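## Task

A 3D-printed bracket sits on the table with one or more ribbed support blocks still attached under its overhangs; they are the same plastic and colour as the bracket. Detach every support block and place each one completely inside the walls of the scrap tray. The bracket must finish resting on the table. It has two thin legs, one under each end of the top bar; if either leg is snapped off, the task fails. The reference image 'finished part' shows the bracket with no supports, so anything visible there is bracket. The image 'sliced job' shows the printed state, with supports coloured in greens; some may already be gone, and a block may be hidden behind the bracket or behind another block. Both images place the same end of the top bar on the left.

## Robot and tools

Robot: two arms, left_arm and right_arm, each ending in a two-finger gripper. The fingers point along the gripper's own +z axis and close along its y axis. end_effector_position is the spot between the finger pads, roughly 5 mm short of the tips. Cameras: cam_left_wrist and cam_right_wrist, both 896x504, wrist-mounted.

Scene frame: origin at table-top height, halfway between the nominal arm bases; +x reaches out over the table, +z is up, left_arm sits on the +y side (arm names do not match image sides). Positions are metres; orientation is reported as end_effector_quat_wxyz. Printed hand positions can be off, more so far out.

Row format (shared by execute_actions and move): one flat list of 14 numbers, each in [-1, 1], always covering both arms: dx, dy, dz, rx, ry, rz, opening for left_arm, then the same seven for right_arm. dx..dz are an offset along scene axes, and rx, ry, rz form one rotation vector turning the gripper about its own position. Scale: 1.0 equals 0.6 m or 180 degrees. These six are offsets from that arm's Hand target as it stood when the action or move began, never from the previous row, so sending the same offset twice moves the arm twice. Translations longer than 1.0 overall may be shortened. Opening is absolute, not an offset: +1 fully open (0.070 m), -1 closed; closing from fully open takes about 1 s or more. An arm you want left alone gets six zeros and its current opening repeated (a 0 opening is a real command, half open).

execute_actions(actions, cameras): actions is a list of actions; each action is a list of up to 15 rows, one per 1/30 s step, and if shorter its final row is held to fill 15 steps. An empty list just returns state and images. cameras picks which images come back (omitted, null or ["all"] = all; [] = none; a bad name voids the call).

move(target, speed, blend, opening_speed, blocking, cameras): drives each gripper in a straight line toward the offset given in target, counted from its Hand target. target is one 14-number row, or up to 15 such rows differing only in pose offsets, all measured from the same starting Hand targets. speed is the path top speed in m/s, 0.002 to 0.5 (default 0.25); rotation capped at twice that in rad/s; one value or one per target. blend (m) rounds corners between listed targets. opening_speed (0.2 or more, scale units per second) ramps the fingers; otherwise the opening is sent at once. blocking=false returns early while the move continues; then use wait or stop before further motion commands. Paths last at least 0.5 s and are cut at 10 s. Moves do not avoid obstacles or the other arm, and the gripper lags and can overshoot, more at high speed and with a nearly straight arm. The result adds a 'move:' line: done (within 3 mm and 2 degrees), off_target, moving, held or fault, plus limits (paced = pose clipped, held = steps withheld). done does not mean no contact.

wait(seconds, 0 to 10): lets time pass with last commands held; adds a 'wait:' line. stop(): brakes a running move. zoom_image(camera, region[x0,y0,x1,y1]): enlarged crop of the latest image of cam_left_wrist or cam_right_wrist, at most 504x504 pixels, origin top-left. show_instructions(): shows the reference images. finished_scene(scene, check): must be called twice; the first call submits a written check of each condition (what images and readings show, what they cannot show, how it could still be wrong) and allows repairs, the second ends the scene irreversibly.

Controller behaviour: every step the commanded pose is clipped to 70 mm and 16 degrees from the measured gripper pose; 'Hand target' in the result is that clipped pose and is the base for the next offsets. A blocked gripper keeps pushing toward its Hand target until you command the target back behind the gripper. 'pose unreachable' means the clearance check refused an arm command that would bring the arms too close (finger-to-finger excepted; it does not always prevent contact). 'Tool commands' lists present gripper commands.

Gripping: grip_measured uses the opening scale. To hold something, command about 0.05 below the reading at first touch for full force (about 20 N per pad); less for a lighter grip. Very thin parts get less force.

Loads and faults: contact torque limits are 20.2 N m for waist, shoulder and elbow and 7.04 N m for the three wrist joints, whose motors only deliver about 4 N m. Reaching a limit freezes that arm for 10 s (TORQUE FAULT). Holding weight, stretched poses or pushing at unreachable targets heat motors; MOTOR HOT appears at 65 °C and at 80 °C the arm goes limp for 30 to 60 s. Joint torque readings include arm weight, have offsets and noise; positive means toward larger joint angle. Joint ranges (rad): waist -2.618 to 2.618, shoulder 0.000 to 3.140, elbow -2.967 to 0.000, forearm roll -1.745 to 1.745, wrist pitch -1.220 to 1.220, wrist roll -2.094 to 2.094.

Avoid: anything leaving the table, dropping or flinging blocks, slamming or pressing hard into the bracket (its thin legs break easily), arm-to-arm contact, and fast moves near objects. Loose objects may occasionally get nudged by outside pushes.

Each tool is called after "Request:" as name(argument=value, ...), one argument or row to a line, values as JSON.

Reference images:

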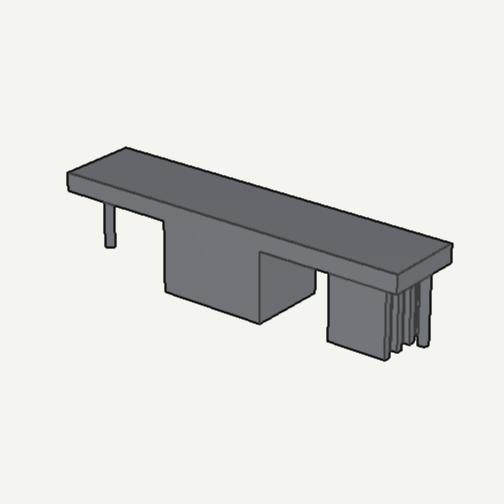

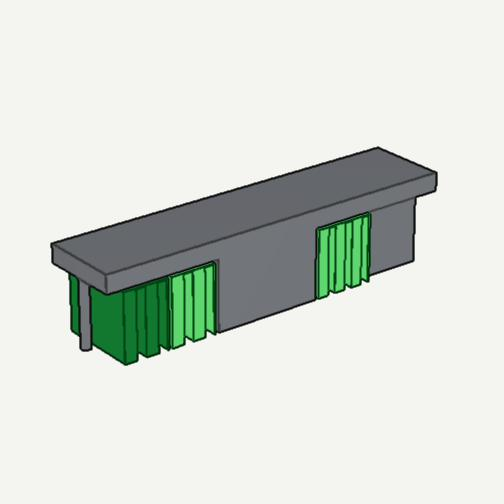

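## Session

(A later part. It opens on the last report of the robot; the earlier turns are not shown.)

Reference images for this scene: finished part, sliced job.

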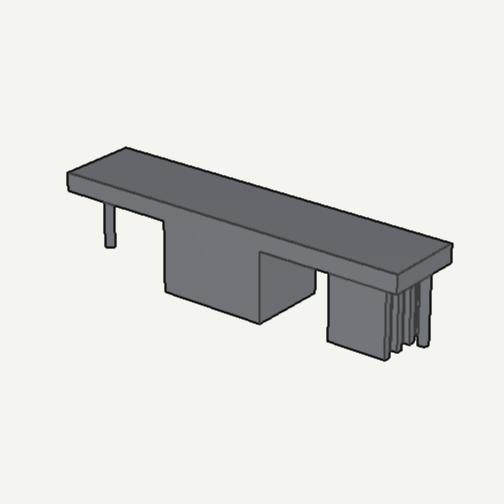

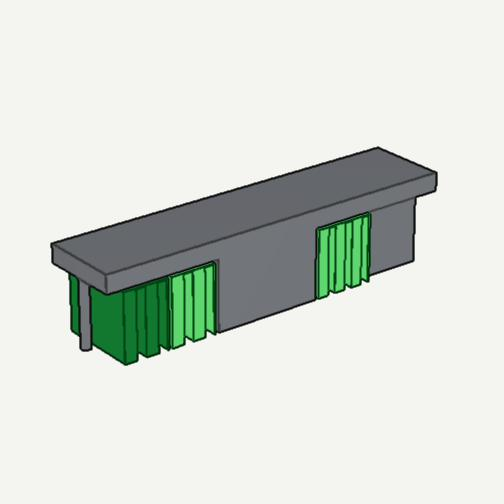

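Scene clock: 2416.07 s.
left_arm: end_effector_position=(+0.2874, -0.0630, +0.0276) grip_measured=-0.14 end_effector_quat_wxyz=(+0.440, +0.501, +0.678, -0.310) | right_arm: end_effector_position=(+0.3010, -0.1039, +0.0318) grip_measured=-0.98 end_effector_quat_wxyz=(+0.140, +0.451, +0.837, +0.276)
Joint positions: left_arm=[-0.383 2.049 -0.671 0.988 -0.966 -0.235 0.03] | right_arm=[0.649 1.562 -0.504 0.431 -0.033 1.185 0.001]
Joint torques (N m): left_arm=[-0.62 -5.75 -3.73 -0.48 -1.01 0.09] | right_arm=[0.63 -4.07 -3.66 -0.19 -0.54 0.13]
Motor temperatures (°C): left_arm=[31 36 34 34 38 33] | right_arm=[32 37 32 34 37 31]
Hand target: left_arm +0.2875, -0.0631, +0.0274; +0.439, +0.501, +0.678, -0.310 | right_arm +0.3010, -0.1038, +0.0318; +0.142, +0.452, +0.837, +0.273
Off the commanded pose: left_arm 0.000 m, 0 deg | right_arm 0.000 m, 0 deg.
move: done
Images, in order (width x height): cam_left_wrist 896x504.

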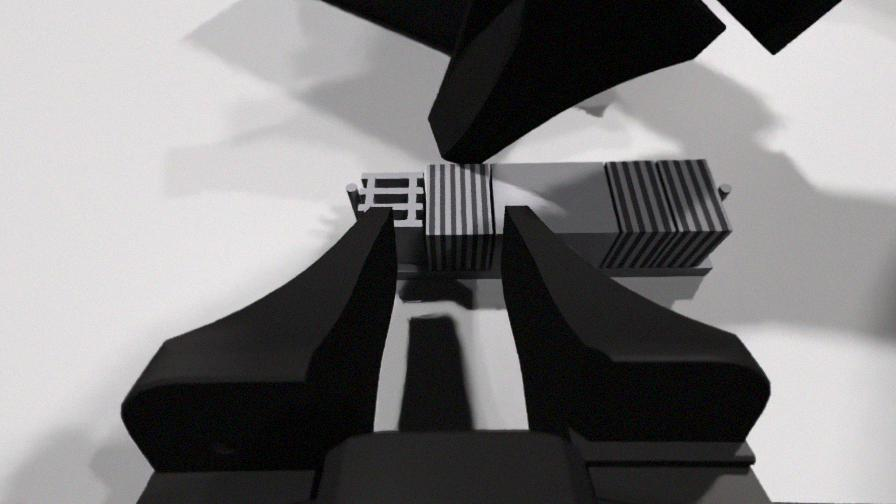

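Request:
move(
  target=[0,0,0,0,0,0,-0.143, -0.0008,0.0024,0,0,0,0,-1],
  speed=0.02,
  cameras=[],
)

Request:
move(
  target=[0,0,0,0,0,0,-0.143, -0.0008,0.0024,0,0,0,0,-1],
  speed=0.02,
  cameras=["cam_left_wrist"],
)

Scene clock: 2431.00 s.
left_arm: end_effector_position=(+0.2874, -0.0630, +0.0276) grip_measured=-0.14 end_effector_quat_wxyz=(+0.440, +0.501, +0.678, -0.310) | right_arm: end_effector_position=(+0.3005, -0.1026, +0.0316) grip_measured=-0.98 end_effector_quat_wxyz=(+0.140, +0.451, +0.837, +0.276)
Joint positions: left_arm=[-0.383 2.049 -0.671 0.988 -0.966 -0.235 0.03] | right_arm=[0.657 1.564 -0.505 0.569 -0.037 1.054 0.001]
Joint torques (N m): left_arm=[-0.62 -5.75 -3.71 -0.47 -1 0.17] | right_arm=[0.66 -4.07 -3.66 -0.25 -0.52 0.08]
Motor temperatures (°C): left_arm=[31 36 34 34 38 33] | right_arm=[32 37 32 34 37 31]
Hand target: left_arm +0.2875, -0.0631, +0.0274; +0.439, +0.501, +0.678, -0.310 | right_arm +0.3005, -0.1022, +0.0319; +0.142, +0.452, +0.837, +0.274
Off the commanded pose: left_arm 0.000 m, 0 deg | right_arm 0.000 m, 0 deg.
move: done
No camera images: "cameras" was empty.

Scene clock: 2431.93 s.
left_arm: end_effector_position=(+0.2874, -0.0630, +0.0276) grip_measured=-0.14 end_effector_quat_wxyz=(+0.440, +0.501, +0.678, -0.310) | right_arm: end_effector_position=(+0.3000, -0.1010, +0.0318) grip_measured=-0.98 end_effector_quat_wxyz=(+0.141, +0.451, +0.837, +0.276)
Joint positions: left_arm=[-0.383 2.049 -0.671 0.988 -0.966 -0.235 0.03] | right_arm=[0.666 1.565 -0.506 0.707 -0.04 0.923 0.001]
Joint torques (N m): left_arm=[-0.62 -5.74 -3.72 -0.47 -1 0.17] | right_arm=[0.63 -4.08 -3.63 -0.28 -0.49 0.13]
Motor temperatures (°C): left_arm=[31 36 34 34 38 33] | right_arm=[32 37 32 34 37 31]
Hand target: left_arm +0.2875, -0.0631, +0.0274; +0.439, +0.501, +0.678, -0.310 | right_arm +0.3000, -0.1006, +0.0319; +0.142, +0.452, +0.837, +0.274
Off the commanded pose: left_arm 0.000 m, 0 deg | right_arm 0.000 m, 0 deg.
move: done
Images, in order (width x height): cam_left_wrist 896x504.

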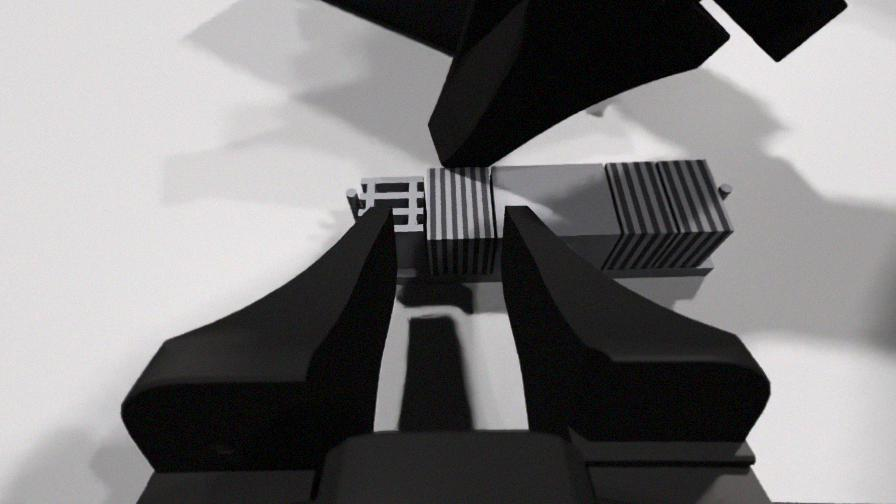

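Request:
move(
  target=[0,0,0,0,0,0,-0.143, 0.0064,-0.0189,0,-0.0242,0.0373,0,-1],
  speed=0.1,
  cameras=[],
)

Request:
move(
  target=[0,0,0,0,0,0,-0.143, -0.0043,0.0126,0,0,0,0.0075,-1],
  speed=0.06,
  cameras=["cam_left_wrist"],
)

Scene clock: 2459.07 s.
left_arm: end_effector_position=(+0.2874, -0.0630, +0.0276) grip_measured=-0.14 end_effector_quat_wxyz=(+0.440, +0.501, +0.678, -0.310) | right_arm: end_effector_position=(+0.3045, -0.1133, +0.0319) grip_measured=-0.98 end_effector_quat_wxyz=(+0.112, +0.463, +0.853, +0.214)
Joint positions: left_arm=[-0.383 2.049 -0.671 0.988 -0.966 -0.235 0.03] | right_arm=[0.61 1.58 -0.625 0.001 0.216 1.585 0.001]
Joint torques (N m): left_arm=[-0.6 -5.76 -3.7 -0.46 -1 0.17] | right_arm=[0.57 -4.45 -3.82 0.07 -0.22 -0.09]
Motor temperatures (°C): left_arm=[31 36 34 34 37 33] | right_arm=[32 36 32 34 37 31]
Hand target: left_arm +0.2875, -0.0631, +0.0274; +0.439, +0.501, +0.678, -0.310 | right_arm +0.3043, -0.1132, +0.0318; +0.111, +0.462, +0.853, +0.213
Off the commanded pose: left_arm 0.000 m, 0 deg | right_arm 0.001 m, 0 deg.
move: done
No camera images: "cameras" was empty.

Scene clock: 2459.77 s.
left_arm: end_effector_position=(+0.2874, -0.0630, +0.0276) grip_measured=-0.14 end_effector_quat_wxyz=(+0.440, +0.501, +0.678, -0.310) | right_arm: end_effector_position=(+0.3018, -0.1055, +0.0320) grip_measured=-0.98 end_effector_quat_wxyz=(+0.109, +0.452, +0.859, +0.215)
Joint positions: left_arm=[-0.383 2.049 -0.671 0.988 -0.966 -0.235 0.03] | right_arm=[0.635 1.586 -0.633 0 0.218 1.586 0.001]
Joint torques (N m): left_arm=[-0.6 -5.76 -3.69 -0.45 -1 0.17] | right_arm=[0.34 -4.59 -3.72 -0.26 -0.22 0.11]
Motor temperatures (°C): left_arm=[31 36 34 34 37 33] | right_arm=[32 36 32 34 37 31]
Hand target: left_arm +0.2875, -0.0631, +0.0274; +0.439, +0.501, +0.678, -0.310 | right_arm +0.3017, -0.1055, +0.0318; +0.109, +0.452, +0.859, +0.215
Off the commanded pose: left_arm 0.000 m, 0 deg | right_arm 0.000 m, 0 deg.
move: done
Images, in order (width x height): cam_left_wrist 896x504.

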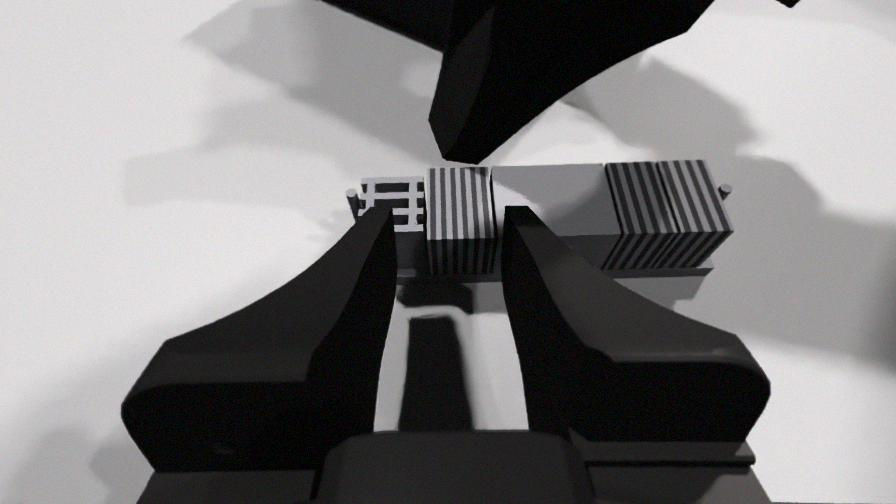

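Request:
move(
  target=[0,0,0,0,0,0,-0.143, -0.0024,0.0071,0,0,0,0.0045,-1],
  speed=0.04,
  cameras=[],
)

Request:
move(
  target=[0,0,0,0,0,0,-0.143, -0.0011,0.0032,0,0,0,0.0020,-1],
  speed=0.02,
  cameras=[],
)

Request:
move(
  target=[0,0,0,0,0,0,-0.143, -0.0011,0.0032,0,0,0,0.0020,-1],
  speed=0.02,
  cameras=["cam_left_wrist"],
)

Scene clock: 2466.73 s.
left_arm: end_effector_position=(+0.2874, -0.0630, +0.0276) grip_measured=-0.14 end_effector_quat_wxyz=(+0.440, +0.501, +0.678, -0.310) | right_arm: end_effector_position=(+0.3002, -0.1015, +0.0319) grip_measured=-0.98 end_effector_quat_wxyz=(+0.108, +0.446, +0.862, +0.216)
Joint positions: left_arm=[-0.383 2.049 -0.671 0.988 -0.966 -0.235 0.03] | right_arm=[0.647 1.59 -0.638 0.002 0.219 1.584 0.001]
Joint torques (N m): left_arm=[-0.59 -5.77 -3.68 -0.45 -1 0.17] | right_arm=[0.76 -4.46 -4.1 0.1 -0.23 -0.07]
Motor temperatures (°C): left_arm=[31 36 34 34 37 33] | right_arm=[32 36 32 34 37 31]
Hand target: left_arm +0.2875, -0.0631, +0.0274; +0.439, +0.501, +0.678, -0.310 | right_arm +0.3002, -0.1012, +0.0318; +0.107, +0.446, +0.862, +0.216
Off the commanded pose: left_arm 0.000 m, 0 deg | right_arm 0.000 m, 0 deg.
move: done
No camera images: "cameras" was empty.

Scene clock: 2467.43 s.
left_arm: end_effector_position=(+0.2874, -0.0629, +0.0275) grip_measured=-0.14 end_effector_quat_wxyz=(+0.440, +0.501, +0.678, -0.310) | right_arm: end_effector_position=(+0.2997, -0.0994, +0.0321) grip_measured=-0.98 end_effector_quat_wxyz=(+0.107, +0.443, +0.863, +0.216)
Joint positions: left_arm=[-0.383 2.049 -0.671 0.988 -0.966 -0.235 0.03] | right_arm=[0.653 1.592 -0.64 0.003 0.219 1.582 0.001]
Joint torques (N m): left_arm=[-0.6 -5.84 -3.68 -0.44 -1.05 0.16] | right_arm=[0.93 -4.49 -3.74 0.14 -0.19 -0.1]
Motor temperatures (°C): left_arm=[31 36 34 34 37 33] | right_arm=[32 36 32 34 37 31]
Hand target: left_arm +0.2875, -0.0631, +0.0274; +0.439, +0.501, +0.678, -0.310 | right_arm +0.2996, -0.0993, +0.0318; +0.107, +0.443, +0.863, +0.216
Off the commanded pose: left_arm 0.000 m, 0 deg | right_arm 0.000 m, 0 deg.
move: done
No camera images: "cameras" was empty.

Scene clock: 2468.13 s.
left_arm: end_effector_position=(+0.2874, -0.0629, +0.0275) grip_measured=-0.14 end_effector_quat_wxyz=(+0.440, +0.501, +0.678, -0.310) | right_arm: end_effector_position=(+0.2990, -0.0979, +0.0319) grip_measured=-0.98 end_effector_quat_wxyz=(+0.106, +0.442, +0.864, +0.216)
Joint positions: left_arm=[-0.383 2.049 -0.671 0.988 -0.966 -0.235 0.03] | right_arm=[0.658 1.594 -0.642 0.004 0.22 1.581 0.001]
Joint torques (N m): left_arm=[-0.58 -5.98 -3.96 -0.58 -1.36 0.16] | right_arm=[3.02 -4.19 -4.02 0.6 -0.34 -0.1]
Motor temperatures (°C): left_arm=[31 36 34 34 38 33] | right_arm=[32 36 32 34 37 31]
Hand target: left_arm +0.2875, -0.0631, +0.0274; +0.439, +0.501, +0.678, -0.310 | right_arm +0.2989, -0.0974, +0.0318; +0.106, +0.441, +0.865, +0.216
Off the commanded pose: left_arm 0.000 m, 0 deg | right_arm 0.001 m, 0 deg.
move: done
Images, in order (width x height): cam_left_wrist 896x504.

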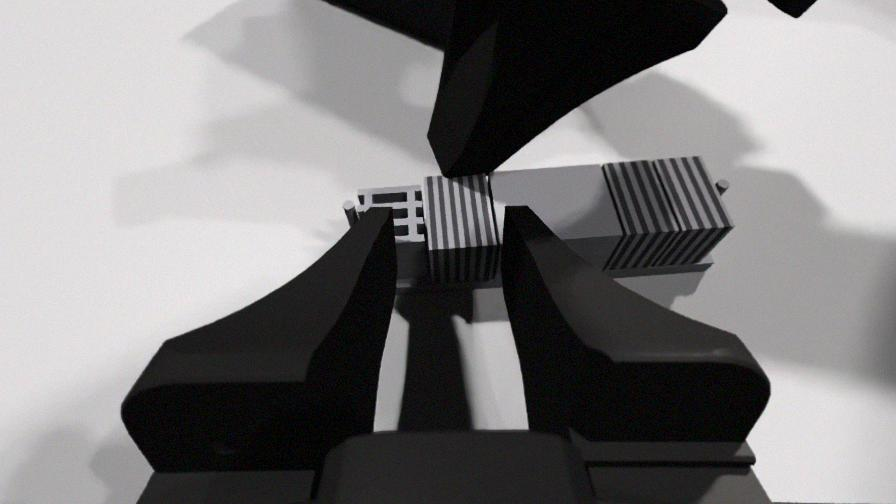

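Request:
move(
  target=[0,0,0,0,0,0,-0.143, -0.0005,0.0016,0,0,0,0.001,-1],
  speed=0.02,
  cameras=[],
)

Request:
move(
  target=[0,0,0,0,0,0,-0.143, -0.0005,0.0016,0,0,0,0.001,-1],
  speed=0.02,
  cameras=["cam_left_wrist"],
)

Scene clock: 2475.33 s.
left_arm: end_effector_position=(+0.2874, -0.0629, +0.0275) grip_measured=-0.14 end_effector_quat_wxyz=(+0.440, +0.501, +0.678, -0.310) | right_arm: end_effector_position=(+0.2988, -0.0965, +0.0321) grip_measured=-0.98 end_effector_quat_wxyz=(+0.106, +0.440, +0.865, +0.217)
Joint positions: left_arm=[-0.383 2.049 -0.671 0.988 -0.966 -0.235 0.03] | right_arm=[0.661 1.595 -0.644 0.005 0.22 1.579 0.001]
Joint torques (N m): left_arm=[-1.66 -7.51 -6.37 -1.04 -1.91 0.14] | right_arm=[4.84 -4.2 -4.59 0.99 -0.56 -0.09]
Motor temperatures (°C): left_arm=[31 36 34 34 39 33] | right_arm=[32 36 32 34 37 31]
Hand target: left_arm +0.2875, -0.0631, +0.0274; +0.439, +0.501, +0.678, -0.310 | right_arm +0.2986, -0.0964, +0.0318; +0.106, +0.439, +0.865, +0.216
Off the commanded pose: left_arm 0.000 m, 0 deg | right_arm 0.000 m, 0 deg.
move: done
No camera images: "cameras" was empty.

Scene clock: 2476.10 s.
left_arm: end_effector_position=(+0.2875, -0.0633, +0.0278) grip_measured=-0.14 end_effector_quat_wxyz=(+0.440, +0.501, +0.678, -0.310) | right_arm: end_effector_position=(+0.2983, -0.0950, +0.0321) grip_measured=-0.98 end_effector_quat_wxyz=(+0.105, +0.438, +0.866, +0.217)
Joint positions: left_arm=[-0.384 2.049 -0.672 0.987 -0.966 -0.235 0.03] | right_arm=[0.666 1.597 -0.646 0.007 0.22 1.578 0.001]
Joint torques (N m): left_arm=[1.16 -7.65 -2.47 -0.2 -1 0.14] | right_arm=[-0.53 -4.63 -3.37 -0.25 -0.22 -0.09]
Motor temperatures (°C): left_arm=[31 37 34 34 39 33] | right_arm=[32 36 32 34 37 31]
Hand target: left_arm +0.2875, -0.0631, +0.0274; +0.439, +0.501, +0.678, -0.310 | right_arm +0.2983, -0.0954, +0.0318; +0.105, +0.438, +0.866, +0.217
Off the commanded pose: left_arm 0.000 m, 0 deg | right_arm 0.001 m, 0 deg.
move: done
Images, in order (width x height): cam_left_wrist 896x504.

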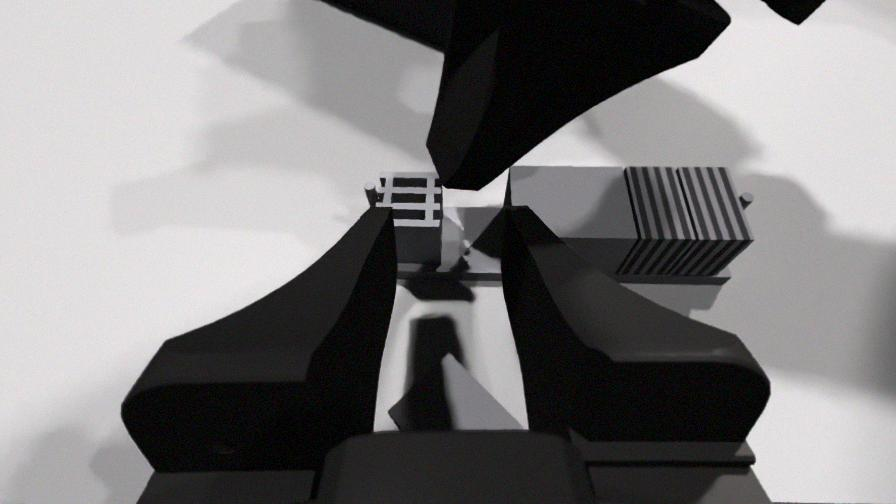

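Request:
move(
  target=[
    [-0.0027,0.0079,0.0833,0,0,0,-0.143, 0.0097,-0.0284,0,0,0,0,-1],
    [-0.1113,0.0063,0.0833,0,0,0,-0.143, -0.0938,-0.0636,0,0,0,0,-1],
    [-0.1113,0.0063,0,0,0,0,-0.143, -0.0938,-0.0636,0,0,0,0,-1],
  ],
  speed=[0.15,0.2,0.12],
  cameras=["cam_left_wrist"],
)

Scene clock: 2537.03 s.
left_arm: end_effector_position=(+0.2203, -0.0605, +0.0278) grip_measured=-0.14 end_effector_quat_wxyz=(+0.439, +0.500, +0.678, -0.311) | right_arm: end_effector_position=(+0.2421, -0.1336, +0.0325) grip_measured=-0.98 end_effector_quat_wxyz=(+0.105, +0.438, +0.866, +0.217)
Joint positions: left_arm=[-0.502 1.969 -0.416 0.78 -1.06 -0.063 0.03] | right_arm=[0.687 1.366 -0.401 -0.043 0.207 1.645 0.001]
Joint torques (N m): left_arm=[-0.59 -6.9 -2 -0.04 -1.03 0.04] | right_arm=[0.63 -2.6 -3.91 -0.25 -0.22 0.09]
Motor temperatures (°C): left_arm=[31 38 34 33 38 33] | right_arm=[32 36 31 34 36 31]
Hand target: left_arm +0.2201, -0.0605, +0.0281; +0.439, +0.501, +0.678, -0.311 | right_arm +0.2420, -0.1336, +0.0324; +0.105, +0.438, +0.866, +0.217
Off the commanded pose: left_arm 0.001 m, 0 deg | right_arm 0.001 m, 0 deg.
move: done
Images, in order (width x height): cam_left_wrist 896x504.

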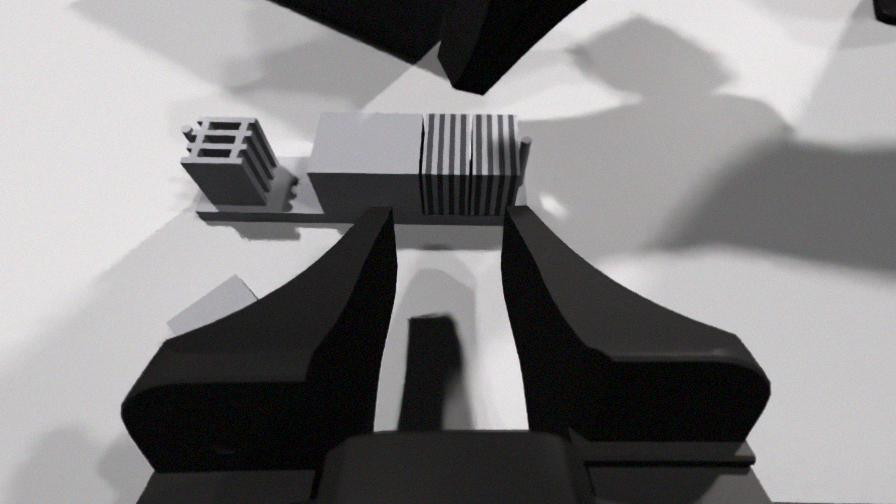

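Request:
move(
  target=[0.0108,-0.0315,0,0,0,0,-0.143, -0.0043,0.0126,0,0,0,0.0095,-1],
  speed=0.06,
  cameras=[],
)

Request:
move(
  target=[0,0,0,0,0,0,-0.143, -0.0013,0.0039,0,0,0,0.003,-1],
  speed=0.03,
  cameras=["cam_left_wrist"],
)

Scene clock: 2548.87 s.
left_arm: end_effector_position=(+0.2274, -0.0796, +0.0287) grip_measured=-0.14 end_effector_quat_wxyz=(+0.440, +0.501, +0.678, -0.311) | right_arm: end_effector_position=(+0.2393, -0.1259, +0.0324) grip_measured=-0.98 end_effector_quat_wxyz=(+0.102, +0.425, +0.873, +0.218)
Joint positions: left_arm=[-0.566 1.983 -0.48 0.733 -1.019 -0.093 0.03] | right_arm=[0.715 1.377 -0.411 -0.039 0.207 1.641 0.001]
Joint torques (N m): left_arm=[0.82 -5.03 -1.97 -0.12 -1.18 0.17] | right_arm=[0.26 -2.89 -3.63 0.09 -0.47 -0.09]
Motor temperatures (°C): left_arm=[31 38 34 33 38 33] | right_arm=[32 36 32 34 36 31]
Hand target: left_arm +0.2271, -0.0792, +0.0282; +0.439, +0.501, +0.678, -0.311 | right_arm +0.2394, -0.1259, +0.0324; +0.102, +0.425, +0.873, +0.218
Off the commanded pose: left_arm 0.001 m, 0 deg | right_arm 0.000 m, 0 deg.
move: done
No camera images: "cameras" was empty.

Scene clock: 2549.57 s.
left_arm: end_effector_position=(+0.2271, -0.0794, +0.0285) grip_measured=-0.14 end_effector_quat_wxyz=(+0.439, +0.501, +0.678, -0.311) | right_arm: end_effector_position=(+0.2386, -0.1237, +0.0325) grip_measured=-0.98 end_effector_quat_wxyz=(+0.101, +0.421, +0.874, +0.219)
Joint positions: left_arm=[-0.566 1.983 -0.48 0.733 -1.019 -0.093 0.03] | right_arm=[0.723 1.38 -0.414 -0.036 0.206 1.637 0.001]
Joint torques (N m): left_arm=[1.14 -5.08 -2.01 -0.07 -1.19 0.17] | right_arm=[0.59 -2.78 -3.77 0.08 -0.46 -0.09]
Motor temperatures (°C): left_arm=[31 38 34 33 38 33] | right_arm=[32 36 32 34 36 31]
Hand target: left_arm +0.2271, -0.0792, +0.0282; +0.439, +0.501, +0.678, -0.311 | right_arm +0.2386, -0.1235, +0.0324; +0.101, +0.421, +0.874, +0.219
Off the commanded pose: left_arm 0.000 m, 0 deg | right_arm 0.000 m, 0 deg.
move: done
Images, in order (width x height): cam_left_wrist 896x504.

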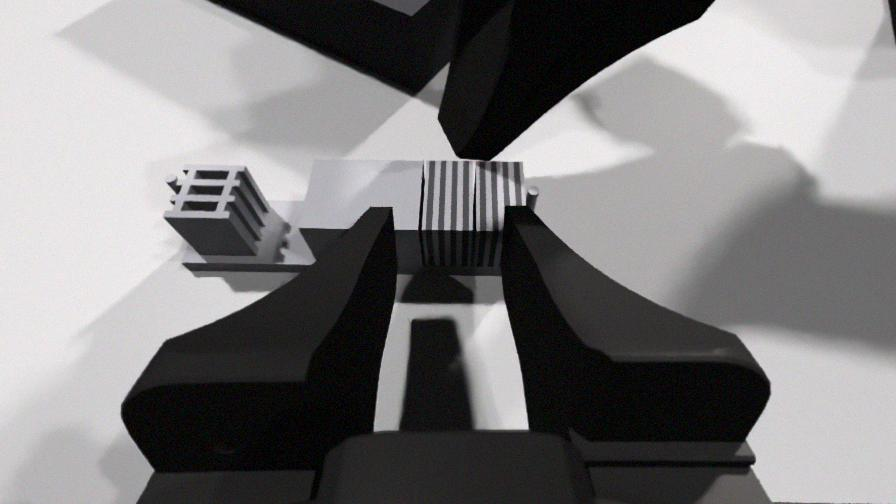

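Request:
move(
  target=[0,0,0,0,0,0,-0.143, -0.0011,0.0032,0,0,0,0.0024,-1],
  speed=0.02,
  cameras=[],
)

Request:
move(
  target=[0,0,0,0,0,0,-0.143, -0.0011,0.0032,0,0,0,0.0024,-1],
  speed=0.02,
  cameras=[],
)

Request:
move(
  target=[0,0,0,0,0,0,-0.143, -0.0008,0.0024,0,0,0,0.0018,-1],
  speed=0.02,
  cameras=["cam_left_wrist"],
)

Scene clock: 2561.30 s.
left_arm: end_effector_position=(+0.2271, -0.0794, +0.0285) grip_measured=-0.14 end_effector_quat_wxyz=(+0.439, +0.501, +0.678, -0.311) | right_arm: end_effector_position=(+0.2377, -0.1219, +0.0323) grip_measured=-0.98 end_effector_quat_wxyz=(+0.100, +0.418, +0.876, +0.219)
Joint positions: left_arm=[-0.566 1.983 -0.48 0.733 -1.019 -0.093 0.03] | right_arm=[0.73 1.382 -0.416 -0.035 0.206 1.635 0.001]
Joint torques (N m): left_arm=[1.14 -5.35 -2.02 -0.07 -1.18 0.17] | right_arm=[0.61 -2.78 -3.83 0.08 -0.49 -0.1]
Motor temperatures (°C): left_arm=[31 37 33 33 38 33] | right_arm=[32 36 32 34 37 31]
Hand target: left_arm +0.2271, -0.0792, +0.0282; +0.439, +0.501, +0.678, -0.311 | right_arm +0.2379, -0.1216, +0.0324; +0.100, +0.418, +0.876, +0.219
Off the commanded pose: left_arm 0.000 m, 0 deg | right_arm 0.000 m, 0 deg.
move: done
No camera images: "cameras" was empty.

Scene clock: 2562.00 s.
left_arm: end_effector_position=(+0.2271, -0.0794, +0.0285) grip_measured=-0.14 end_effector_quat_wxyz=(+0.439, +0.501, +0.678, -0.311) | right_arm: end_effector_position=(+0.2372, -0.1198, +0.0324) grip_measured=-0.98 end_effector_quat_wxyz=(+0.099, +0.414, +0.878, +0.220)
Joint positions: left_arm=[-0.566 1.983 -0.48 0.733 -1.019 -0.093 0.03] | right_arm=[0.737 1.385 -0.418 -0.033 0.205 1.632 0.001]
Joint torques (N m): left_arm=[1.14 -5.42 -2.02 -0.07 -1.18 0.17] | right_arm=[0.59 -2.84 -3.79 0.08 -0.47 -0.1]
Motor temperatures (°C): left_arm=[31 37 33 33 38 33] | right_arm=[32 36 32 34 37 31]
Hand target: left_arm +0.2271, -0.0792, +0.0282; +0.439, +0.501, +0.678, -0.311 | right_arm +0.2372, -0.1196, +0.0324; +0.099, +0.414, +0.878, +0.220
Off the commanded pose: left_arm 0.000 m, 0 deg | right_arm 0.000 m, 0 deg.
move: done
No camera images: "cameras" was empty.

Scene clock: 2562.70 s.
left_arm: end_effector_position=(+0.2271, -0.0794, +0.0285) grip_measured=-0.14 end_effector_quat_wxyz=(+0.439, +0.501, +0.678, -0.311) | right_arm: end_effector_position=(+0.2366, -0.1185, +0.0322) grip_measured=-0.98 end_effector_quat_wxyz=(+0.098, +0.412, +0.879, +0.219)
Joint positions: left_arm=[-0.566 1.983 -0.48 0.733 -1.019 -0.093 0.03] | right_arm=[0.742 1.388 -0.42 -0.032 0.205 1.631 0.001]
Joint torques (N m): left_arm=[1.11 -5.45 -2.25 -0.14 -1.18 0.17] | right_arm=[0.79 -2.76 -3.72 0.11 -0.45 -0.1]
Motor temperatures (°C): left_arm=[31 37 33 33 38 33] | right_arm=[32 36 32 34 37 31]
Hand target: left_arm +0.2271, -0.0792, +0.0282; +0.439, +0.501, +0.678, -0.311 | right_arm +0.2367, -0.1182, +0.0324; +0.099, +0.412, +0.879, +0.220
Off the commanded pose: left_arm 0.000 m, 0 deg | right_arm 0.000 m, 0 deg.
move: done
Images, in order (width x height): cam_left_wrist 896x504.

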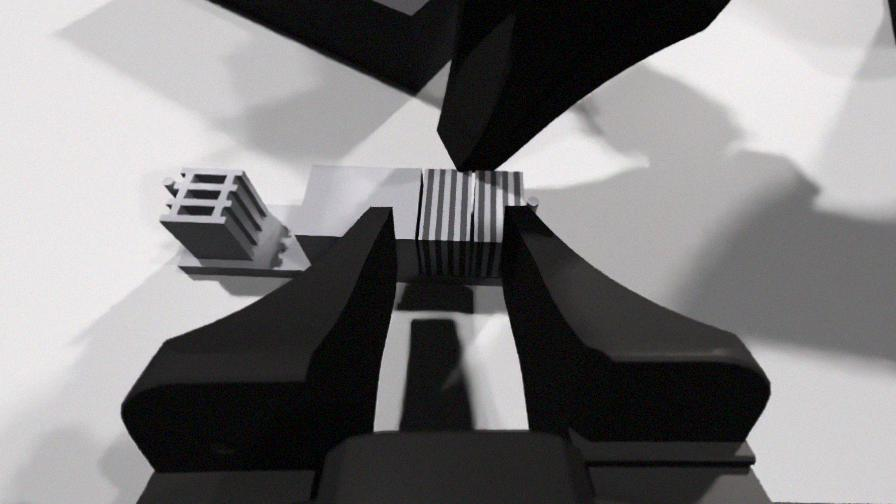

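Request:
move(
  target=[
    [0,0,0,0,0,0,-0.143, 0.0013,-0.0039,0,0,0,0,-1],
    [0,0,0,0,0,0,-0.143, 0.0077,-0.0018,0,0,0,0,-1],
    [0,0,0,0,0,0,-0.143, 0.0055,0.0045,0,0,0,0.0018,-1],
  ],
  speed=[0.05,0.05,0.03],
  cameras=[],
)

Request:
move(
  target=[0,0,0,0,0,0,-0.143, -0.0005,0.0016,0,0,0,0.0012,-1],
  speed=0.02,
  cameras=["cam_left_wrist"],
)

Scene clock: 2573.67 s.
left_arm: end_effector_position=(+0.2271, -0.0794, +0.0285) grip_measured=-0.14 end_effector_quat_wxyz=(+0.439, +0.501, +0.678, -0.311) | right_arm: end_effector_position=(+0.2398, -0.1160, +0.0321) grip_measured=-0.98 end_effector_quat_wxyz=(+0.098, +0.410, +0.880, +0.220)
Joint positions: left_arm=[-0.566 1.983 -0.48 0.733 -1.019 -0.093 0.03] | right_arm=[0.737 1.403 -0.434 -0.007 0.204 1.597 0.001]
Joint torques (N m): left_arm=[0.74 -6.02 -2.94 -0.3 -1.17 0.16] | right_arm=[1.03 -2.91 -3.88 -0.09 -0.55 0.08]
Motor temperatures (°C): left_arm=[31 37 34 33 38 33] | right_arm=[32 35 32 34 37 31]
Hand target: left_arm +0.2271, -0.0792, +0.0282; +0.439, +0.501, +0.678, -0.311 | right_arm +0.2400, -0.1155, +0.0323; +0.098, +0.409, +0.880, +0.220
Off the commanded pose: left_arm 0.000 m, 0 deg | right_arm 0.001 m, 0 deg.
move: done
No camera images: "cameras" was empty.

Scene clock: 2574.37 s.
left_arm: end_effector_position=(+0.2274, -0.0792, +0.0285) grip_measured=-0.14 end_effector_quat_wxyz=(+0.439, +0.501, +0.678, -0.310) | right_arm: end_effector_position=(+0.2397, -0.1151, +0.0321) grip_measured=-0.98 end_effector_quat_wxyz=(+0.097, +0.408, +0.881, +0.220)
Joint positions: left_arm=[-0.565 1.983 -0.48 0.733 -1.019 -0.093 0.03] | right_arm=[0.74 1.405 -0.436 -0.007 0.204 1.597 0.001]
Joint torques (N m): left_arm=[0.29 -6.06 -3.13 -0.26 -1.22 0.16] | right_arm=[2.26 -3.1 -4.27 0.37 -0.68 -0.07]
Motor temperatures (°C): left_arm=[31 37 34 33 38 33] | right_arm=[32 35 32 34 37 31]
Hand target: left_arm +0.2271, -0.0792, +0.0282; +0.439, +0.501, +0.678, -0.311 | right_arm +0.2397, -0.1145, +0.0323; +0.097, +0.408, +0.881, +0.220
Off the commanded pose: left_arm 0.000 m, 0 deg | right_arm 0.001 m, 0 deg.
move: done
Images, in order (width x height): cam_left_wrist 896x504.

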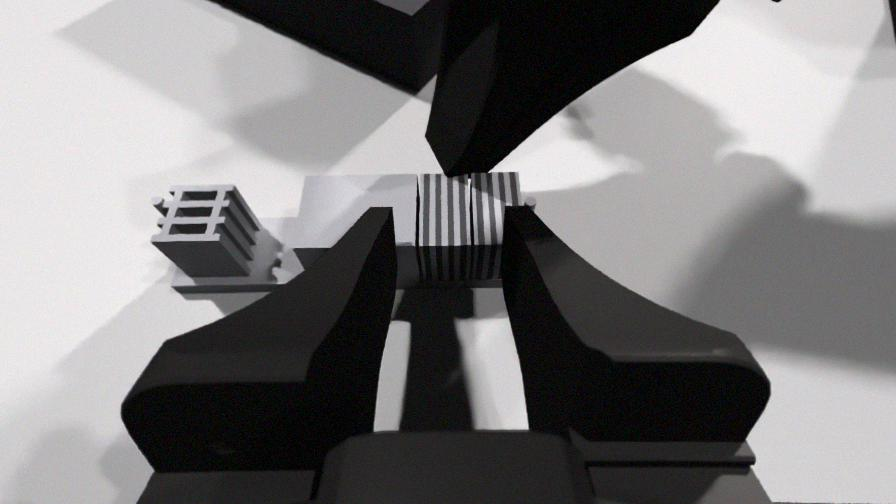

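Request:
move(
  target=[0,0,0,0,0,0,-0.143, -0.0005,0.0016,0,0,0,0.0012,-1],
  speed=0.02,
  cameras=[],
)

Request:
move(
  target=[0,0,0,0,0,0,-0.143, -0.0005,0.0016,0,0,0,0.0012,-1],
  speed=0.02,
  cameras=["cam_left_wrist"],
)

Scene clock: 2578.90 s.
left_arm: end_effector_position=(+0.2274, -0.0792, +0.0285) grip_measured=-0.14 end_effector_quat_wxyz=(+0.439, +0.501, +0.678, -0.310) | right_arm: end_effector_position=(+0.2394, -0.1139, +0.0324) grip_measured=-0.98 end_effector_quat_wxyz=(+0.097, +0.406, +0.881, +0.220)
Joint positions: left_arm=[-0.565 1.983 -0.48 0.733 -1.019 -0.093 0.03] | right_arm=[0.743 1.406 -0.438 -0.005 0.204 1.594 0.001]
Joint torques (N m): left_arm=[-1.86 -6.43 -4.86 -0.14 -1.5 0.15] | right_arm=[3.25 -3.04 -4.52 0.62 -0.79 -0.1]
Motor temperatures (°C): left_arm=[31 37 34 33 38 33] | right_arm=[32 35 32 34 37 31]
Hand target: left_arm +0.2271, -0.0792, +0.0282; +0.439, +0.501, +0.678, -0.311 | right_arm +0.2394, -0.1136, +0.0323; +0.097, +0.406, +0.882, +0.220
Off the commanded pose: left_arm 0.000 m, 0 deg | right_arm 0.000 m, 0 deg.
move: done
No camera images: "cameras" was empty.

Scene clock: 2579.60 s.
left_arm: end_effector_position=(+0.2274, -0.0792, +0.0285) grip_measured=-0.14 end_effector_quat_wxyz=(+0.439, +0.501, +0.678, -0.310) | right_arm: end_effector_position=(+0.2392, -0.1129, +0.0324) grip_measured=-0.98 end_effector_quat_wxyz=(+0.097, +0.405, +0.882, +0.220)
Joint positions: left_arm=[-0.565 1.983 -0.48 0.733 -1.019 -0.093 0.03] | right_arm=[0.746 1.408 -0.439 -0.003 0.204 1.593 0.001]
Joint torques (N m): left_arm=[-1.91 -6.46 -5.27 -0.21 -1.69 0.15] | right_arm=[4.67 -1.91 -4.83 1.04 -0.86 -0.07]
Motor temperatures (°C): left_arm=[31 37 34 33 38 33] | right_arm=[32 35 32 34 37 31]
Hand target: left_arm +0.2271, -0.0792, +0.0282; +0.439, +0.501, +0.678, -0.311 | right_arm +0.2391, -0.1126, +0.0323; +0.097, +0.404, +0.882, +0.221
Off the commanded pose: left_arm 0.000 m, 0 deg | right_arm 0.000 m, 0 deg.
move: done
Images, in order (width x height): cam_left_wrist 896x504.

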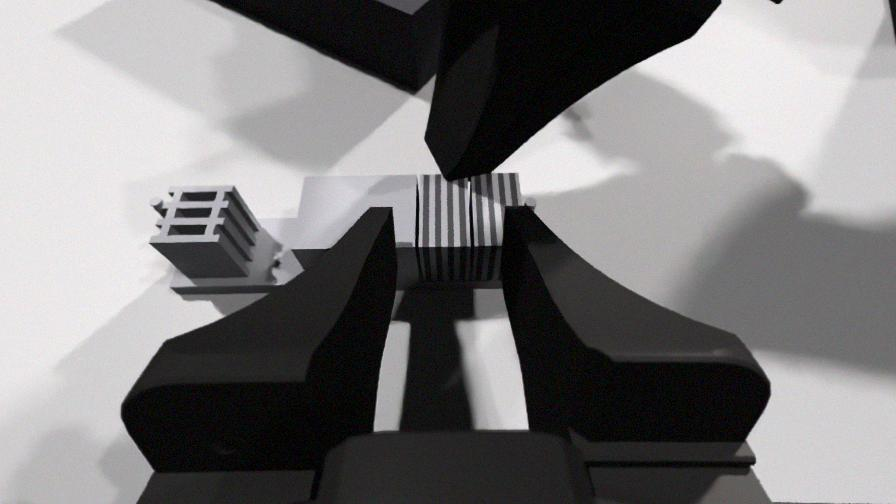

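Request:
move(
  target=[0,0,0,0,0,0,-0.143, -0.0005,0.0016,0,0,0,0.0012,-1],
  speed=0.02,
  cameras=[],
)

Request:
move(
  target=[0,0,0,0,0,0,-0.143, -0.0005,0.0016,0,0,0,0.0012,-1],
  speed=0.02,
  cameras=["cam_left_wrist"],
)

Scene clock: 2584.27 s.
left_arm: end_effector_position=(+0.2274, -0.0792, +0.0285) grip_measured=-0.14 end_effector_quat_wxyz=(+0.439, +0.501, +0.678, -0.310) | right_arm: end_effector_position=(+0.2389, -0.1121, +0.0322) grip_measured=-0.98 end_effector_quat_wxyz=(+0.096, +0.403, +0.883, +0.221)
Joint positions: left_arm=[-0.565 1.983 -0.48 0.733 -1.019 -0.093 0.03] | right_arm=[0.749 1.409 -0.44 -0.002 0.203 1.591 0.001]
Joint torques (N m): left_arm=[-3.13 -6.79 -8.12 -0.39 -2.15 0.14] | right_arm=[7.31 -1.12 -5.05 1.67 -1.13 -0.04]
Motor temperatures (°C): left_arm=[31 37 34 33 39 33] | right_arm=[32 35 32 34 38 31]
Hand target: left_arm +0.2271, -0.0792, +0.0282; +0.439, +0.501, +0.678, -0.311 | right_arm +0.2388, -0.1116, +0.0323; +0.096, +0.403, +0.883, +0.221
Off the commanded pose: left_arm 0.000 m, 0 deg | right_arm 0.001 m, 0 deg.
move: done
No camera images: "cameras" was empty.

Scene clock: 2584.97 s.
left_arm: end_effector_position=(+0.2271, -0.0790, +0.0283) grip_measured=-0.14 end_effector_quat_wxyz=(+0.439, +0.501, +0.678, -0.311) | right_arm: end_effector_position=(+0.2388, -0.1111, +0.0325) grip_measured=-0.98 end_effector_quat_wxyz=(+0.096, +0.402, +0.883, +0.221)
Joint positions: left_arm=[-0.565 1.983 -0.479 0.733 -1.019 -0.093 0.03] | right_arm=[0.751 1.41 -0.442 -0.001 0.203 1.588 0.001]
Joint torques (N m): left_arm=[-4.53 -6.03 -9.52 -0.4 -2.37 0.14] | right_arm=[9.43 -0.68 -5.42 2.17 -1.35 -0.02]
Motor temperatures (°C): left_arm=[31 37 34 33 39 33] | right_arm=[32 35 32 34 38 31]
Hand target: left_arm +0.2271, -0.0792, +0.0282; +0.439, +0.501, +0.678, -0.311 | right_arm +0.2385, -0.1106, +0.0323; +0.096, +0.401, +0.884, +0.221
Off the commanded pose: left_arm 0.000 m, 0 deg | right_arm 0.001 m, 0 deg.
move: done
Images, in order (width x height): cam_left_wrist 896x504.

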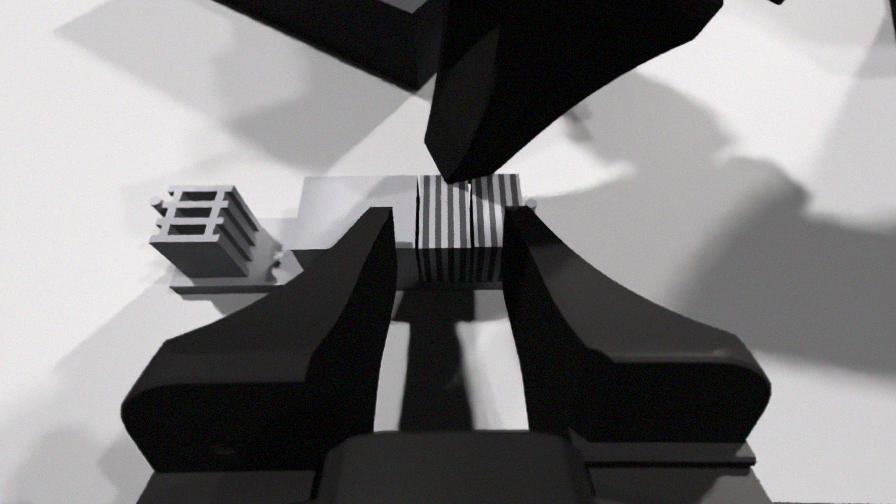

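Request:
move(
  target=[0,0,0,0,0,0,-0.143, -0.0005,0.0016,0,0,0,0.0012,-1],
  speed=0.02,
  cameras=[],
)

Request:
move(
  target=[0,0,0,0,0,0,-0.143, -0.0005,0.0016,0,0,0,0.0012,-1],
  speed=0.02,
  cameras=["cam_left_wrist"],
)

Scene clock: 2597.43 s.
left_arm: end_effector_position=(+0.2271, -0.0790, +0.0283) grip_measured=-0.14 end_effector_quat_wxyz=(+0.439, +0.501, +0.678, -0.311) | right_arm: end_effector_position=(+0.2383, -0.1102, +0.0322) grip_measured=-0.98 end_effector_quat_wxyz=(+0.095, +0.400, +0.884, +0.221)
Joint positions: left_arm=[-0.565 1.983 -0.479 0.733 -1.019 -0.093 0.03] | right_arm=[0.755 1.412 -0.443 0.001 0.203 1.586 0.001]
Joint torques (N m): left_arm=[-7.45 -4.71 -13.15 -0.76 -3.18 0.05] | right_arm=[12.87 0.49 -6.31 3.13 -1.79 0.03]
Motor temperatures (°C): left_arm=[32 37 37 33 46 33] | right_arm=[34 35 32 39 44 31]
Hand target: left_arm +0.2271, -0.0792, +0.0282; +0.439, +0.501, +0.678, -0.311 | right_arm +0.2382, -0.1097, +0.0323; +0.095, +0.399, +0.885, +0.221
Off the commanded pose: left_arm 0.000 m, 0 deg | right_arm 0.001 m, 0 deg.
move: done
No camera images: "cameras" was empty.

Scene clock: 2598.83 s.
left_arm: end_effector_position=(+0.2273, -0.0791, +0.0284) grip_measured=-0.13 end_effector_quat_wxyz=(+0.439, +0.500, +0.678, -0.311) | right_arm: end_effector_position=(+0.2372, -0.1093, +0.0314) grip_measured=-0.98 end_effector_quat_wxyz=(+0.094, +0.398, +0.886, +0.220)
Joint positions: left_arm=[-0.565 1.983 -0.479 0.732 -1.019 -0.093 0.03] | right_arm=[0.76 1.416 -0.444 0.002 0.203 1.584 0.001]
Joint torques (N m): left_arm=[-0.23 -3.41 -12.24 -3.22 -1.23 0.14] | right_arm=[8.54 -3.54 -3.45 2.09 -0.4 0.01]
Motor temperatures (°C): left_arm=[32 37 37 35 46 33] | right_arm=[34 35 32 39 44 31]
Hand target: left_arm +0.2271, -0.0792, +0.0282; +0.439, +0.501, +0.678, -0.311 | right_arm +0.2379, -0.1087, +0.0323; +0.095, +0.398, +0.885, +0.221
Off the commanded pose: left_arm 0.000 m, 0 deg | right_arm 0.001 m, 0 deg.
move: done
Images, in order (width x height): cam_left_wrist 896x504.

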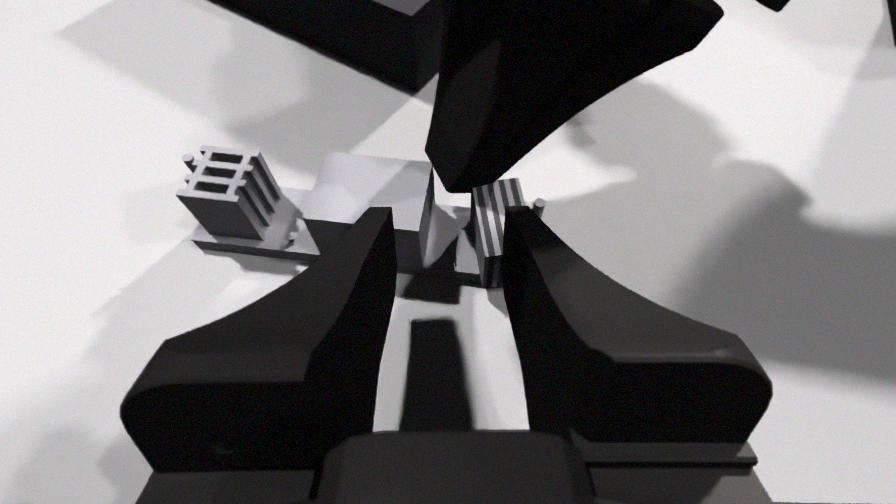

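Request:
move(
  target=[-0.0054,0.0158,0.0833,0,0,0,-0.143, 0.0107,-0.0316,0,0,0,0,-1],
  speed=0.15,
  cameras=["cam_left_wrist"],
)

Scene clock: 2719.83 s.
left_arm: end_effector_position=(+0.2250, -0.0688, +0.0784) grip_measured=-0.14 end_effector_quat_wxyz=(+0.441, +0.501, +0.678, -0.309) | right_arm: end_effector_position=(+0.2443, -0.1277, +0.0323) grip_measured=-0.98 end_effector_quat_wxyz=(+0.095, +0.397, +0.886, +0.221)
Joint positions: left_arm=[-0.531 1.737 -0.471 0.893 -0.86 -0.31 0.03] | right_arm=[0.647 1.389 -0.422 0.255 0.214 1.236 0.001]
Joint torques (N m): left_arm=[0.57 -3.95 -3.42 -0.35 -1.12 0.14] | right_arm=[-0.84 -4.75 -2.26 -0.15 -0.22 0.1]
Motor temperatures (°C): left_arm=[31 36 43 75 39 33] | right_arm=[36 35 31 40 36 31]
Hand target: left_arm +0.2248, -0.0686, +0.0778; +0.440, +0.501, +0.679, -0.309 | right_arm +0.2444, -0.1279, +0.0323; +0.095, +0.398, +0.885, +0.221
Off the commanded pose: left_arm 0.001 m, 0 deg | right_arm 0.000 m, 0 deg.
MOTOR HOT: joint 4 (forearm roll) of the left arm reports 75 °C; the controller stops that arm at 80 °C. To cool a motor, set the load down, stop pushing, or move to a pose that needs little force.
move: done
Images, in order (width x height): cam_left_wrist 896x504.

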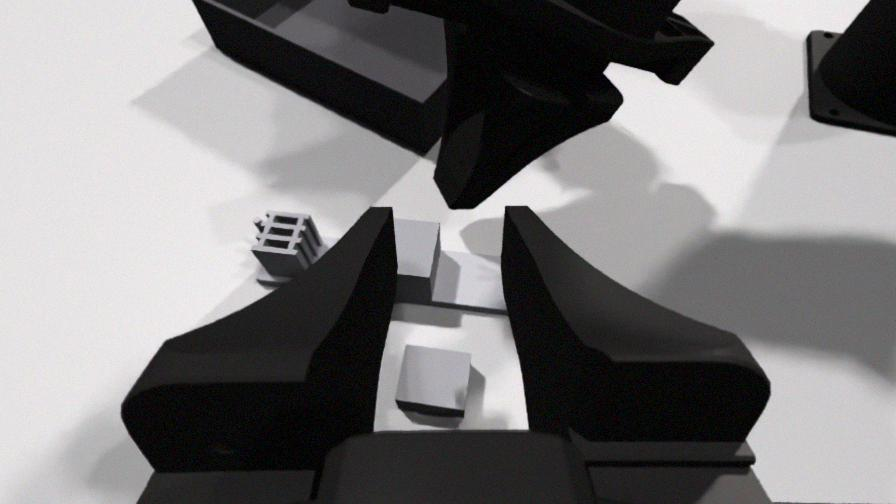

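Request:
move(
  target=[
    [0,0,0.0803,0,0,0,-0.143,0,0,0.05,0,0,0,-1],
    [0.092,0.281,0.0803,0,0,0.1688,-0.143,0,0,0.12,0,0,0,-1],
  ],
  speed=0.2,
  blend=0.02,
  cameras=["cam_left_wrist"],
)

Scene clock: 2867.27 s.
left_arm: end_effector_position=(+0.2789, +0.1019, +0.1222) grip_measured=-0.14 end_effector_quat_wxyz=(+0.502, +0.303, +0.790, -0.181) | right_arm: end_effector_position=(+0.2448, -0.1291, +0.1051) grip_measured=-0.98 end_effector_quat_wxyz=(+0.096, +0.399, +0.885, +0.220)
Joint positions: left_arm=[0.065 1.34 -0.316 1.171 -0.751 -0.631 0.03] | right_arm=[0.644 1.192 -0.616 0.089 0.601 1.413 0.001]
Joint torques (N m): left_arm=[-0.63 -3.66 -4.27 -0.58 -0.98 0.1] | right_arm=[0.68 -3.62 -3.85 -0.15 -0.47 0.07]
Motor temperatures (°C): left_arm=[31 35 34 37 38 33] | right_arm=[32 36 31 34 36 31]
Hand target: left_arm +0.2787, +0.1014, +0.1224; +0.502, +0.304, +0.789, -0.182 | right_arm +0.2447, -0.1290, +0.1049; +0.096, +0.399, +0.885, +0.220
Off the commanded pose: left_arm 0.004 m, 1 deg | right_arm 0.002 m, 0 deg.
MOTOR HOT: cleared for the motors of the left arm.
move: off_target (left_arm)
Images, in order (width x height): cam_left_wrist 896x504.

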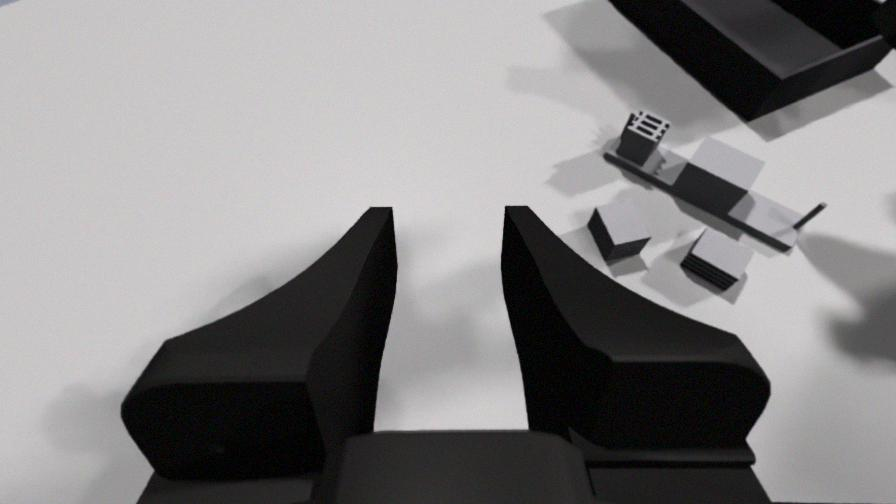

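Request:
zoom_image(
  camera="cam_left_wrist",
  region=[560, 60, 896, 320],
)

Scaled by 1.500 from the camera's 896x504 image, which has a finer 1280x720 frame.

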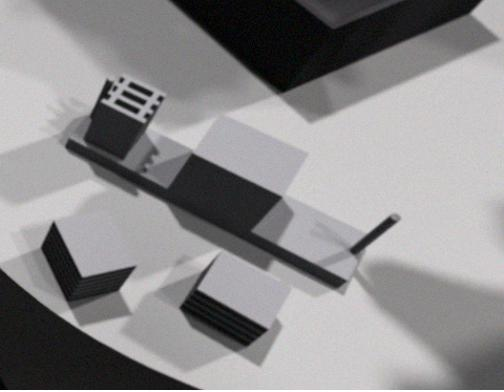

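Request:
execute_actions(
  actions=[],
  cameras=["cam_right_wrist"],
)

Scene clock: 2881.33 s.
left_arm: end_effector_position=(+0.2788, +0.1016, +0.1222) grip_measured=-0.14 end_effector_quat_wxyz=(+0.501, +0.304, +0.790, -0.182) | right_arm: end_effector_position=(+0.2448, -0.1291, +0.1051) grip_measured=-0.98 end_effector_quat_wxyz=(+0.096, +0.399, +0.885, +0.220)
Joint positions: left_arm=[0.064 1.34 -0.316 1.171 -0.751 -0.631 0.03] | right_arm=[0.644 1.192 -0.616 0.089 0.601 1.413 0.001]
Joint torques (N m): left_arm=[-0.62 -2.72 -5.24 -0.72 -0.84 0.17] | right_arm=[0.66 -2.19 -3.15 0.13 -0.47 -0.1]
Motor temperatures (°C): left_arm=[31 35 35 37 38 33] | right_arm=[32 35 31 34 37 31]
Hand target: left_arm +0.2788, +0.1014, +0.1224; +0.502, +0.304, +0.789, -0.182 | right_arm +0.2447, -0.1290, +0.1049; +0.096, +0.399, +0.885, +0.220
Tool commands: left_gripper/opening=-0.143 right_gripper/opening=-1.0
Off the commanded pose: left_arm 0.004 m, 1 deg | right_arm 0.002 m, 0 deg.
Images, in order (width x height): cam_right_wrist 896x504.

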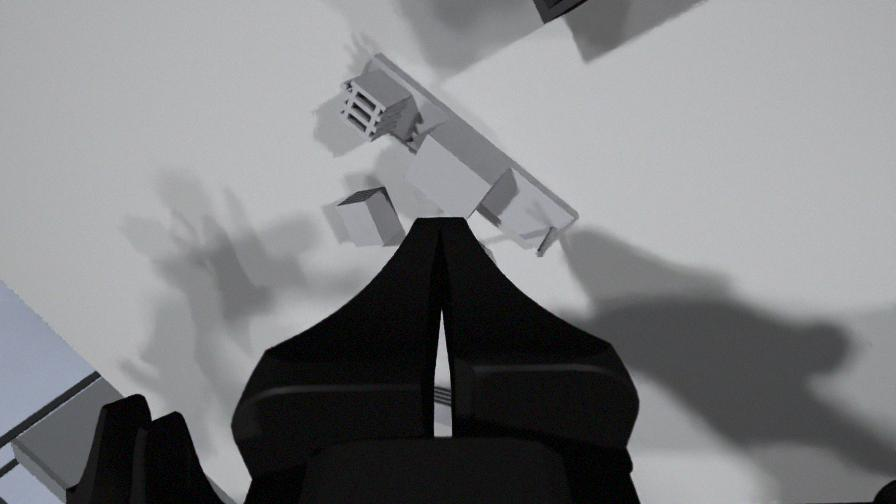

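Request:
move(
  target=[0.052,0.2,0.047,0,0,0.22,-0.143,0.009,0.09,-0.008,-0.1036,0.1144,0,-1],
  speed=0.25,
  cameras=["cam_right_wrist"],
)

Scene clock: 2936.70 s.
left_arm: end_effector_position=(+0.3089, +0.2213, +0.1485) grip_measured=-0.14 end_effector_quat_wxyz=(+0.529, +0.019, +0.849, -0.004) | right_arm: end_effector_position=(+0.2505, -0.0753, +0.0990) grip_measured=-0.98 end_effector_quat_wxyz=(+0.003, +0.411, +0.911, -0.001)
Joint positions: left_arm=[0.026 1.148 -0.335 0.162 -0.272 -0.12 0.03] | right_arm=[0.817 1.674 -1.179 -0.006 1.163 1.65 0.001]
Joint torques (N m): left_arm=[-0.14 -0.84 -4.9 0 -1.18 0.04] | right_arm=[0.04 -7.48 -2.63 0.02 -0.11 0.05]
Motor temperatures (°C): left_arm=[31 34 35 37 37 33] | right_arm=[32 35 32 34 37 31]
Hand target: left_arm +0.3089, +0.2212, +0.1482; +0.528, +0.019, +0.849, -0.003 | right_arm +0.2503, -0.0750, +0.0993; +0.003, +0.412, +0.911, +0.000
Off the commanded pose: left_arm 0.002 m, 1 deg | right_arm 0.001 m, 0 deg.
move: done
Images, in order (width x height): cam_right_wrist 896x504.

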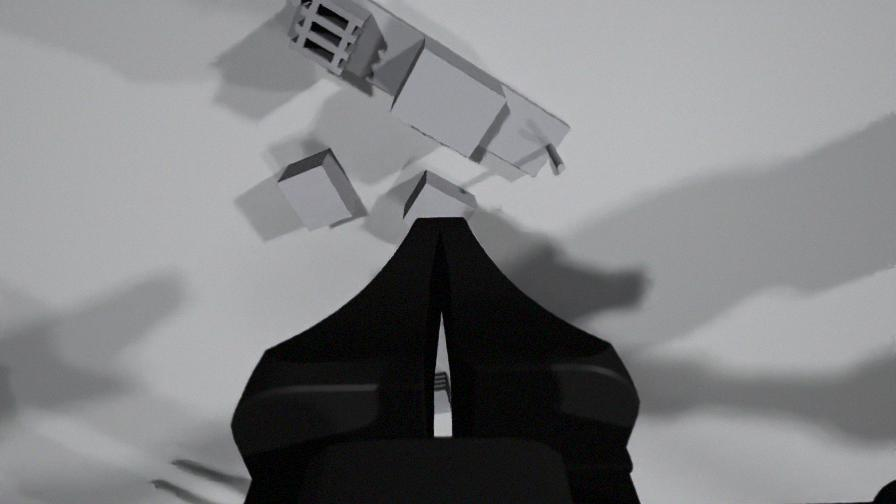

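Request:
zoom_image(
  camera="cam_right_wrist",
  region=[230, 100, 580, 260],
)

Scaled by 1.440 from the camera's 896x504 image, which has a finer 1280x720 frame.

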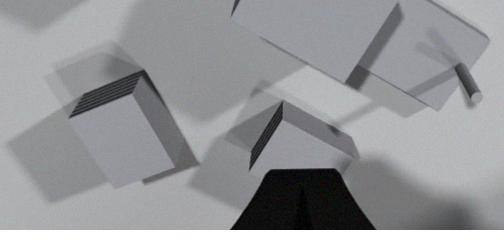

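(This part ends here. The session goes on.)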